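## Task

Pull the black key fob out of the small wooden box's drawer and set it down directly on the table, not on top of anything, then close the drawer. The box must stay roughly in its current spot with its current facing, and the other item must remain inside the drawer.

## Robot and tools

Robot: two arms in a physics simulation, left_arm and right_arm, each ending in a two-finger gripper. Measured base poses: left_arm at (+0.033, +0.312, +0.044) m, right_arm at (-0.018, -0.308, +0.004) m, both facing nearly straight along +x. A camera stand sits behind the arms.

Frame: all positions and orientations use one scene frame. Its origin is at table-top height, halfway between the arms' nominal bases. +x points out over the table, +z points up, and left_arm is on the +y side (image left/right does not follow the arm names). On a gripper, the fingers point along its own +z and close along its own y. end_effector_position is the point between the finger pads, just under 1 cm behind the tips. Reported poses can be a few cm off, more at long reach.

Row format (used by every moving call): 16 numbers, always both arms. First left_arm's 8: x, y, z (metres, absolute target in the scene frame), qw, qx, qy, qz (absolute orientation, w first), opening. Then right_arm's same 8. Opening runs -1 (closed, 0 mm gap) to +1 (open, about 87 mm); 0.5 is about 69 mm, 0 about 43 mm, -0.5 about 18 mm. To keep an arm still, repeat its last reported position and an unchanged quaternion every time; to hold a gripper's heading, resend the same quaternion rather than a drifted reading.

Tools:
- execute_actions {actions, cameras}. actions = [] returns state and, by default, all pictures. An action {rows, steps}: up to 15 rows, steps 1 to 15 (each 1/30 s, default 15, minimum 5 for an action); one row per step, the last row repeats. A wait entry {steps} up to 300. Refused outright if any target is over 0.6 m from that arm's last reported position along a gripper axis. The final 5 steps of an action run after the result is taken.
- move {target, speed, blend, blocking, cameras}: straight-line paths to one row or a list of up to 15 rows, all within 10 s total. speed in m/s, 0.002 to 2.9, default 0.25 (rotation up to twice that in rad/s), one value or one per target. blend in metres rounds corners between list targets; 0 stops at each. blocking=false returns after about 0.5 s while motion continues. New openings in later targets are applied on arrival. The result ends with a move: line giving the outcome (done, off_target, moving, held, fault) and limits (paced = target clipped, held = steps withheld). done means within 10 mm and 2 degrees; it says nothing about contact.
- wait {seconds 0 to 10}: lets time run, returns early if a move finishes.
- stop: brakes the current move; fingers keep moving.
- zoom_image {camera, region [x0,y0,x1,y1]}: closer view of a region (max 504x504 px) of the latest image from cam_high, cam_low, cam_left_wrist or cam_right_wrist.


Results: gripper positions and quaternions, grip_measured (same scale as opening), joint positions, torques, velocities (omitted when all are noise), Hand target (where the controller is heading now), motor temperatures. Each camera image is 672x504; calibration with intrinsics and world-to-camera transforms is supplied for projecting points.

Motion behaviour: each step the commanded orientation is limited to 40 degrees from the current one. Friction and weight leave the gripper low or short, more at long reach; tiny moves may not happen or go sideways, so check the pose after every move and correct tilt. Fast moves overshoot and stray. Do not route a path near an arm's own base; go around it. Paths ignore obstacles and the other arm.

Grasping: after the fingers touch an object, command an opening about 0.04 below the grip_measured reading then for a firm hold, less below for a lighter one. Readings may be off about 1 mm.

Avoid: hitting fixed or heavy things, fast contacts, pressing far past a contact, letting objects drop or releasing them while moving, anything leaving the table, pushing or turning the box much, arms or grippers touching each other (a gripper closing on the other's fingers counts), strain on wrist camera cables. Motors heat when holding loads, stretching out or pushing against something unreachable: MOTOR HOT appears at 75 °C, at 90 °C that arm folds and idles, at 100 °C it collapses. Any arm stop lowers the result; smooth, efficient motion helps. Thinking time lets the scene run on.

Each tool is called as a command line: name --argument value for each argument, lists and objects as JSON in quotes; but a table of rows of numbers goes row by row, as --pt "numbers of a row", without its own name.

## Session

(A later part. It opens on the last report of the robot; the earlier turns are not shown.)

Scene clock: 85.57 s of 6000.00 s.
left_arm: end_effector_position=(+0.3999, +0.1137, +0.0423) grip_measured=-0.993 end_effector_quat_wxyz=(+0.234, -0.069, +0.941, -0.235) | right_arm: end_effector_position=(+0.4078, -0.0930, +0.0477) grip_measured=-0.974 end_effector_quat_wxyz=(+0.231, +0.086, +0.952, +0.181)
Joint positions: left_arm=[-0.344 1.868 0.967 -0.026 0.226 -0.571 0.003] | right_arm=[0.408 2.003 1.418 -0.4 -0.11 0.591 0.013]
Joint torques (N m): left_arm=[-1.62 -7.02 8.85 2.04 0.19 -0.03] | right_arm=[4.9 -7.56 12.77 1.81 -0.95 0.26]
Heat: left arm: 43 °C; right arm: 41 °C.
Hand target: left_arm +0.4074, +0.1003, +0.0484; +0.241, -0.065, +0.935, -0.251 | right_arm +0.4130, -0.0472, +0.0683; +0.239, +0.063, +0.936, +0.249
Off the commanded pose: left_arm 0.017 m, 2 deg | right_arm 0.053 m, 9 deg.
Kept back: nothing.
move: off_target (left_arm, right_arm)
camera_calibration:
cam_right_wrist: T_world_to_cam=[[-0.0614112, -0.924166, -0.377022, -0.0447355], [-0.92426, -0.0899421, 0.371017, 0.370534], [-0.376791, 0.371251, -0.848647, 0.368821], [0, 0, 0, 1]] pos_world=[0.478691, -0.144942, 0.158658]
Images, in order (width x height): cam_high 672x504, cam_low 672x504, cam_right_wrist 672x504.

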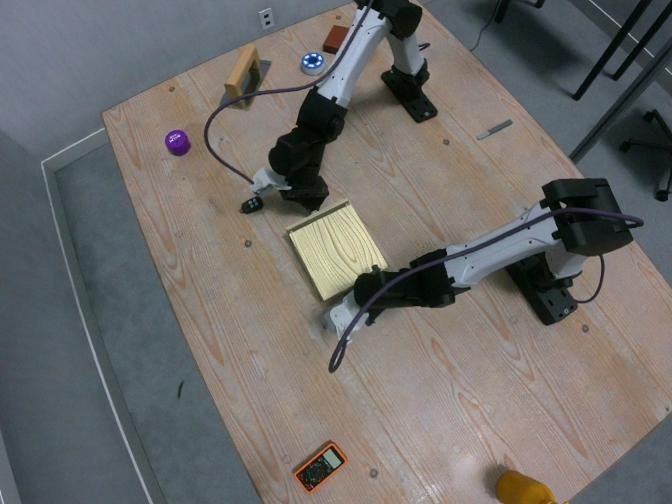

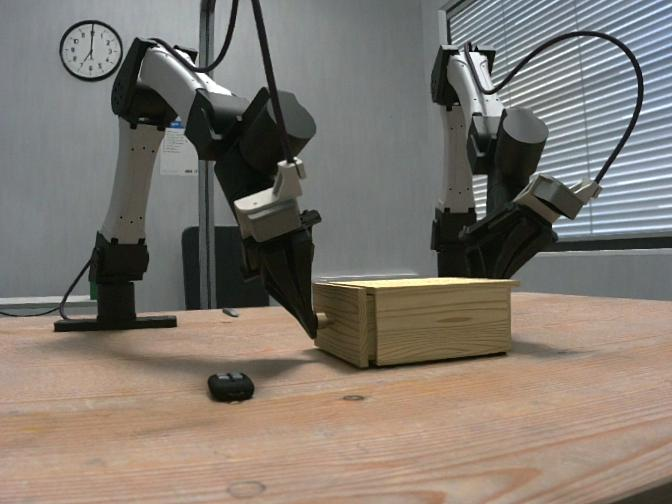

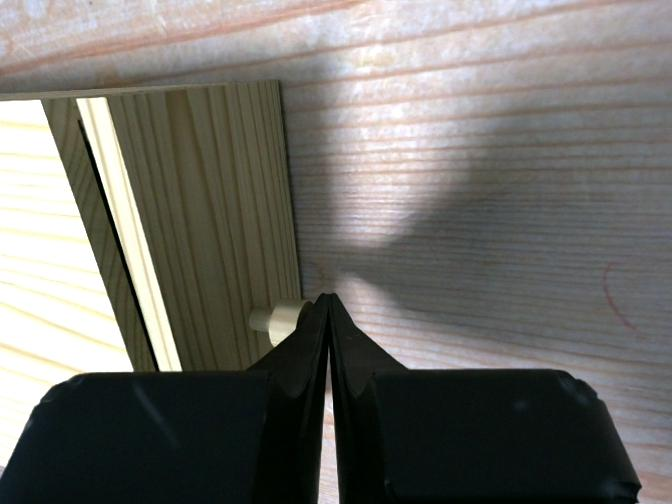

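move --target '[0.408,0.09,0.048,0.2415,-0.065,0.935,-0.251,-1,0.42,-0.026,0.07,0.2415,0.065,0.935,0.251,-1]' --cameras '["cam_high","cam_low","cam_right_wrist"]' --speed 0.04

zoom_image --camera "cam_low" --region '[280, 250, 540, 390]'

Scene clock: 86.63 s of 6000.00 s.
left_arm: end_effector_position=(+0.4019, +0.1146, +0.0402) grip_measured=-0.993 end_effector_quat_wxyz=(+0.238, -0.075, +0.943, -0.220) | right_arm: end_effector_position=(+0.4072, -0.0823, +0.0493) grip_measured=-0.974 end_effector_quat_wxyz=(+0.226, +0.087, +0.955, +0.169)
Joint positions: left_arm=[-0.357 1.873 0.977 -0.036 0.185 -0.581 0.003] | right_arm=[0.439 2.026 1.47 -0.447 -0.077 0.613 0.013]
Joint torques (N m): left_arm=[-2.78 -6.84 9.14 2.11 0.43 -0.11] | right_arm=[5.24 -7.58 13.18 1.95 -1.03 0.31]
Heat: left arm: 43 °C; right arm: 41 °C.
Hand target: left_arm +0.4065, +0.0909, +0.0487; +0.241, -0.065, +0.935, -0.251 | right_arm +0.4135, -0.0303, +0.0733; +0.238, +0.062, +0.937, +0.249
Off the commanded pose: left_arm 0.026 m, 4 deg | right_arm 0.061 m, 10 deg.
Kept back: nothing.
move: off_target (left_arm, right_arm)
camera_calibration:
cam_right_wrist: T_world_to_cam=[[-0.0707389, -0.931866, -0.35584, -0.0321821], [-0.919738, -0.0771497, 0.384877, 0.368859], [-0.386106, 0.354505, -0.851615, 0.368539], [0, 0, 0, 1]] pos_world=[0.479272, -0.132181, 0.160436]
Images, in order (width x height): cam_high 672x504, cam_low 672x504, cam_right_wrist 672x504.

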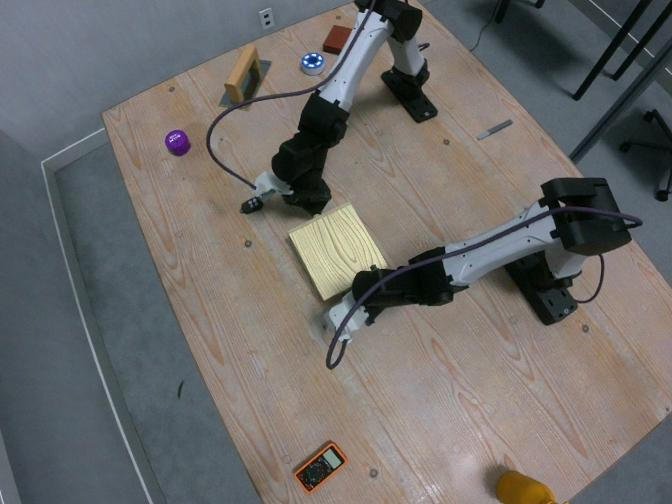

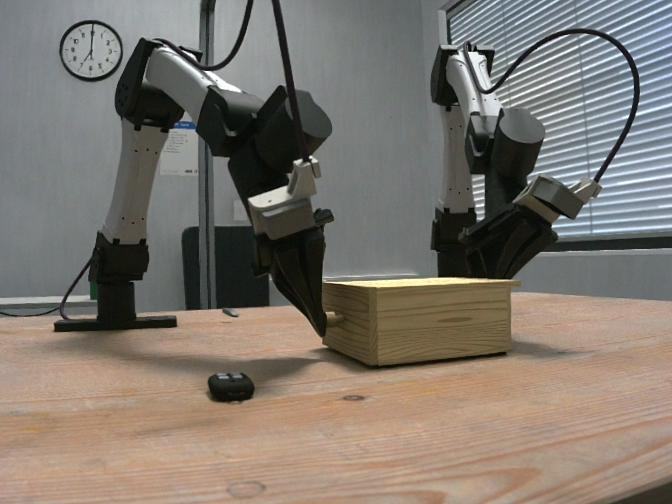

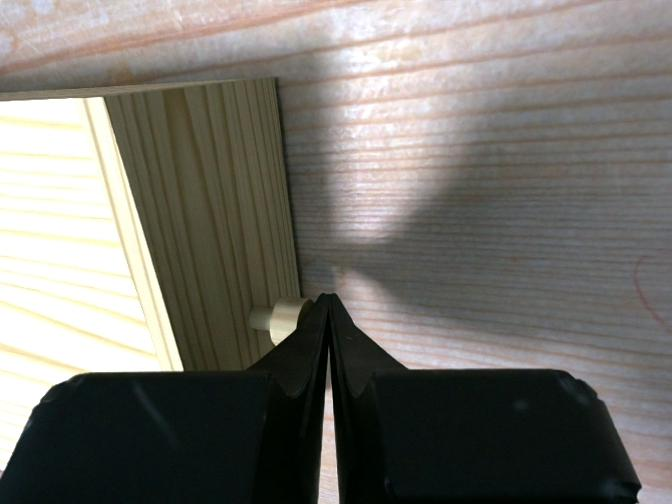

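Scaled by 1.938 from the camera's 672x504 image, which has a finer 960x720 frame.

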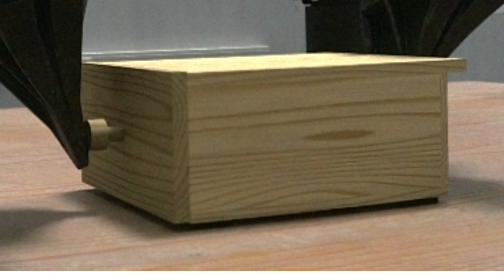

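move --pt "0.402 0.116 0.046 0.2415 -0.065 0.935 -0.251 -1 0.408 -0.075 0.055 0.2415 0.065 0.935 0.251 -1" --pt "0.402 0.116 0.046 0.2415 -0.065 0.935 -0.251 -1 0.40 -0.14 0.07 0.2415 0.065 0.935 0.251 -1" --pt "0.403 0.116 0.046 0.2415 -0.065 0.935 -0.251 -1 0.36 -0.24 0.11 0.25 0.02 0.967 -0.005 -1" --pt "0.405 0.087 0.046 0.2415 -0.065 0.935 -0.251 -1 0.36 -0.24 0.11 0.25 0.02 0.967 -0.005 -1" --cameras '["cam_high","cam_low","cam_left_wrist"]' --speed '[0.1,0.1,0.25,0.05]'

zoom_image --camera "cam_high" --region '[260, 150, 400, 300]'

zoom_image --camera "cam_low" --region '[280, 250, 540, 390]'

Scene clock: 91.67 s of 6000.00 s.
left_arm: end_effector_position=(+0.3964, +0.0994, +0.0392) grip_measured=-0.993 end_effector_quat_wxyz=(+0.234, -0.066, +0.941, -0.236) | right_arm: end_effector_position=(+0.3503, -0.2372, +0.0865) grip_measured=-0.974 end_effector_quat_wxyz=(+0.218, +0.018, +0.976, -0.006)
Joint positions: left_arm=[-0.386 1.882 0.969 -0.008 0.205 -0.6 0.003] | right_arm=[0.245 1.727 1.297 -0.713 0.109 0.228 0.013]
Joint torques (N m): left_arm=[-1.25 -7.34 8.94 2 0.16 -0.02] | right_arm=[-0.59 -9.94 11.08 0.89 0.21 -0.26]
Heat: left arm: 44 °C; right arm: 42 °C.
Hand target: left_arm +0.4044, +0.0873, +0.0463; +0.241, -0.065, +0.935, -0.251 | right_arm +0.3594, -0.2401, +0.1099; +0.250, +0.020, +0.968, -0.005
Off the commanded pose: left_arm 0.017 m, 2 deg | right_arm 0.026 m, 4 deg.
Kept back: nothing.
move: off_target (left_arm, right_arm)
camera_calibration:
cam_left_wrist: T_world_to_cam=[[0.0170783, -0.885282, 0.464741, 0.0610991], [-0.93626, 0.148962, 0.318162, 0.368579], [-0.350891, -0.440552, -0.82631, 0.359803], [0, 0, 0, 1]] pos_world=[0.470294, 0.157698, 0.151646]
Images, in order (width x height): cam_high 672x504, cam_low 672x504, cam_left_wrist 672x504.

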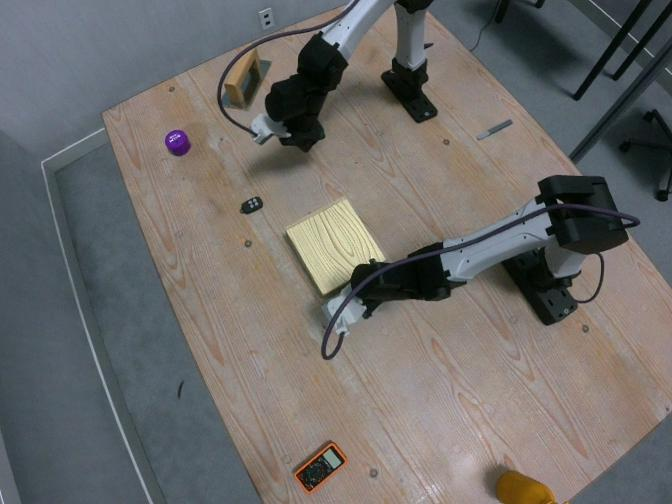

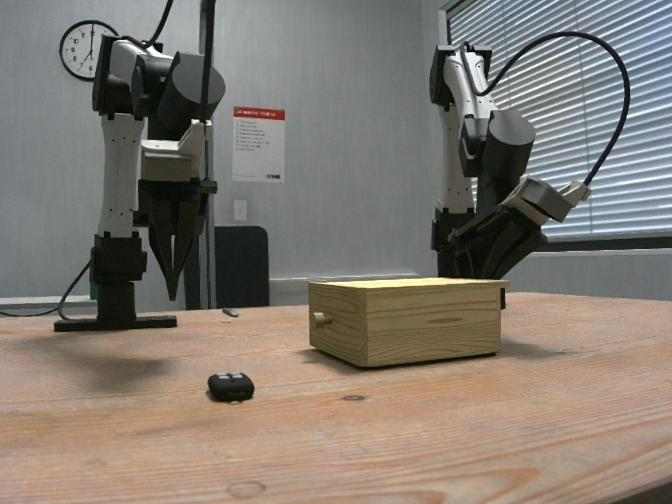

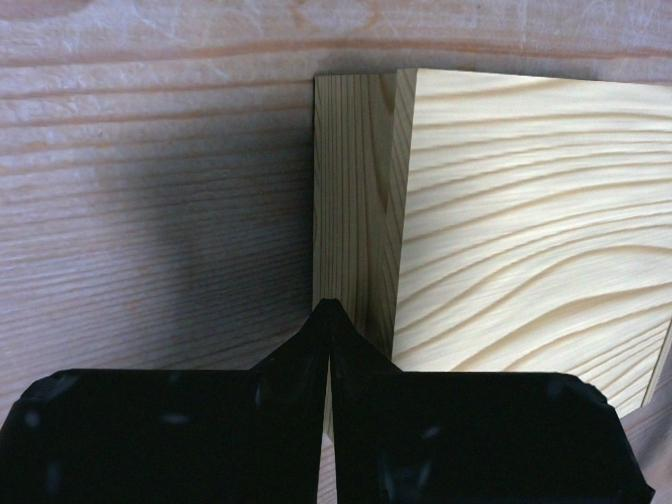

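Scaled by 3.360 from the camera's 672x504 image, which has a finer 960x720 frame.

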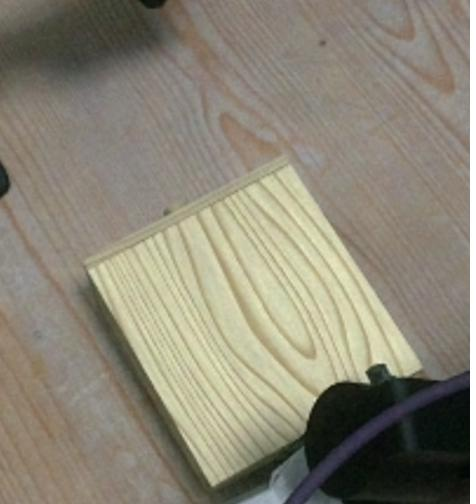

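Scaled by 1.938 from the camera's 672x504 image, which has a finer 960x720 frame.

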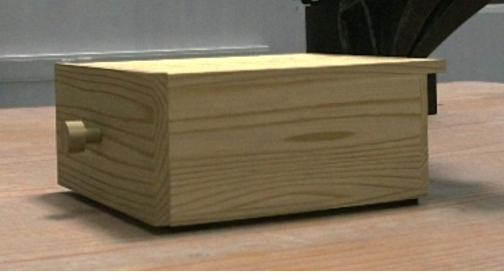

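move --target '[0.40,0.17,0.08,0.2415,-0.065,0.935,-0.251,-1,0.36,-0.24,0.11,0.25,0.02,0.967,-0.005,-1]' --cameras '["cam_high","cam_low"]' --speed 0.15

zoom_image --camera "cam_high" --region '[230, 150, 400, 310]'

Scene clock: 93.10 s of 6000.00 s.
left_arm: end_effector_position=(+0.4037, +0.1708, +0.0743) grip_measured=-0.993 end_effector_quat_wxyz=(+0.240, -0.073, +0.936, -0.246) | right_arm: end_effector_position=(+0.3503, -0.2372, +0.0865) grip_measured=-0.974 end_effector_quat_wxyz=(+0.218, +0.018, +0.976, -0.006)
Joint positions: left_arm=[-0.169 1.754 0.965 -0.157 0.341 -0.439 0.003] | right_arm=[0.245 1.727 1.297 -0.713 0.109 0.228 0.013]
Joint torques (N m): left_arm=[0.14 -9.4 6.15 1.63 0.27 0.27] | right_arm=[-0.62 -9.85 11.07 0.9 0.18 -0.25]
Heat: left arm: 44 °C; right arm: 42 °C.
Hand target: left_arm +0.4001, +0.1699, +0.0799; +0.242, -0.065, +0.935, -0.251 | right_arm +0.3594, -0.2401, +0.1099; +0.250, +0.020, +0.968, -0.005
Off the commanded pose: left_arm 0.007 m, 1 deg | right_arm 0.026 m, 4 deg.
Kept back: nothing.
move: off_target (right_arm)
Images, in order (width x height): cam_high 672x504, cam_low 672x504.

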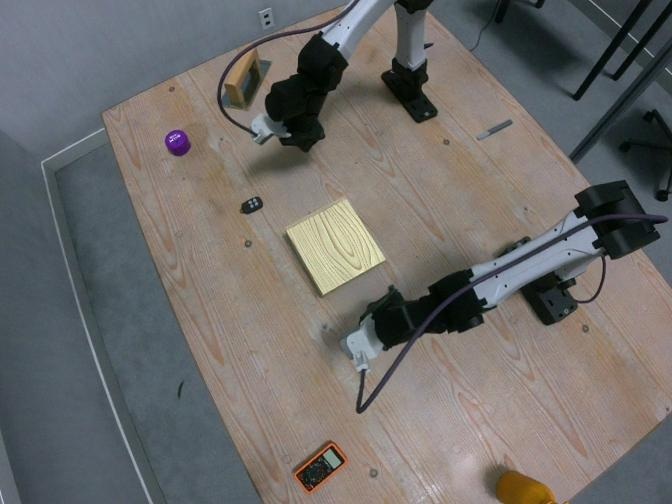

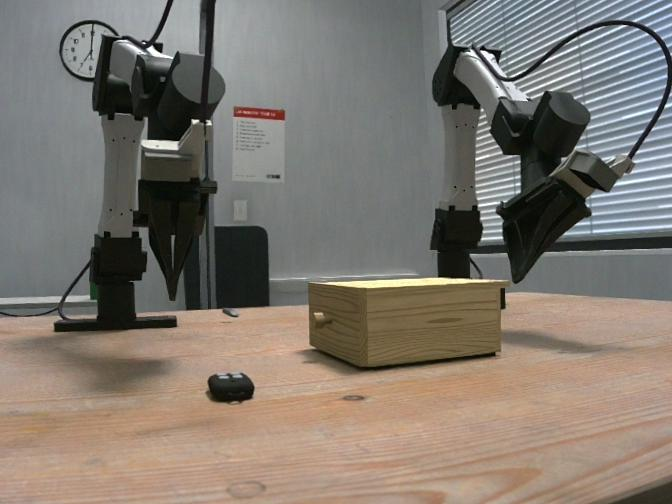

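Scaled by 2.965 from the camera's 672x504 image, which has a finer 960x720 frame.

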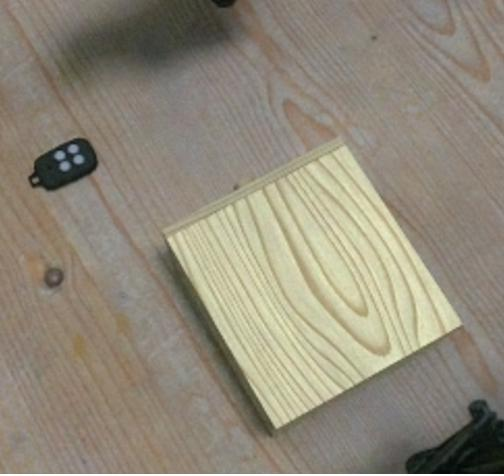

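finished_scene --scene 1

The scene is finished: the task was done.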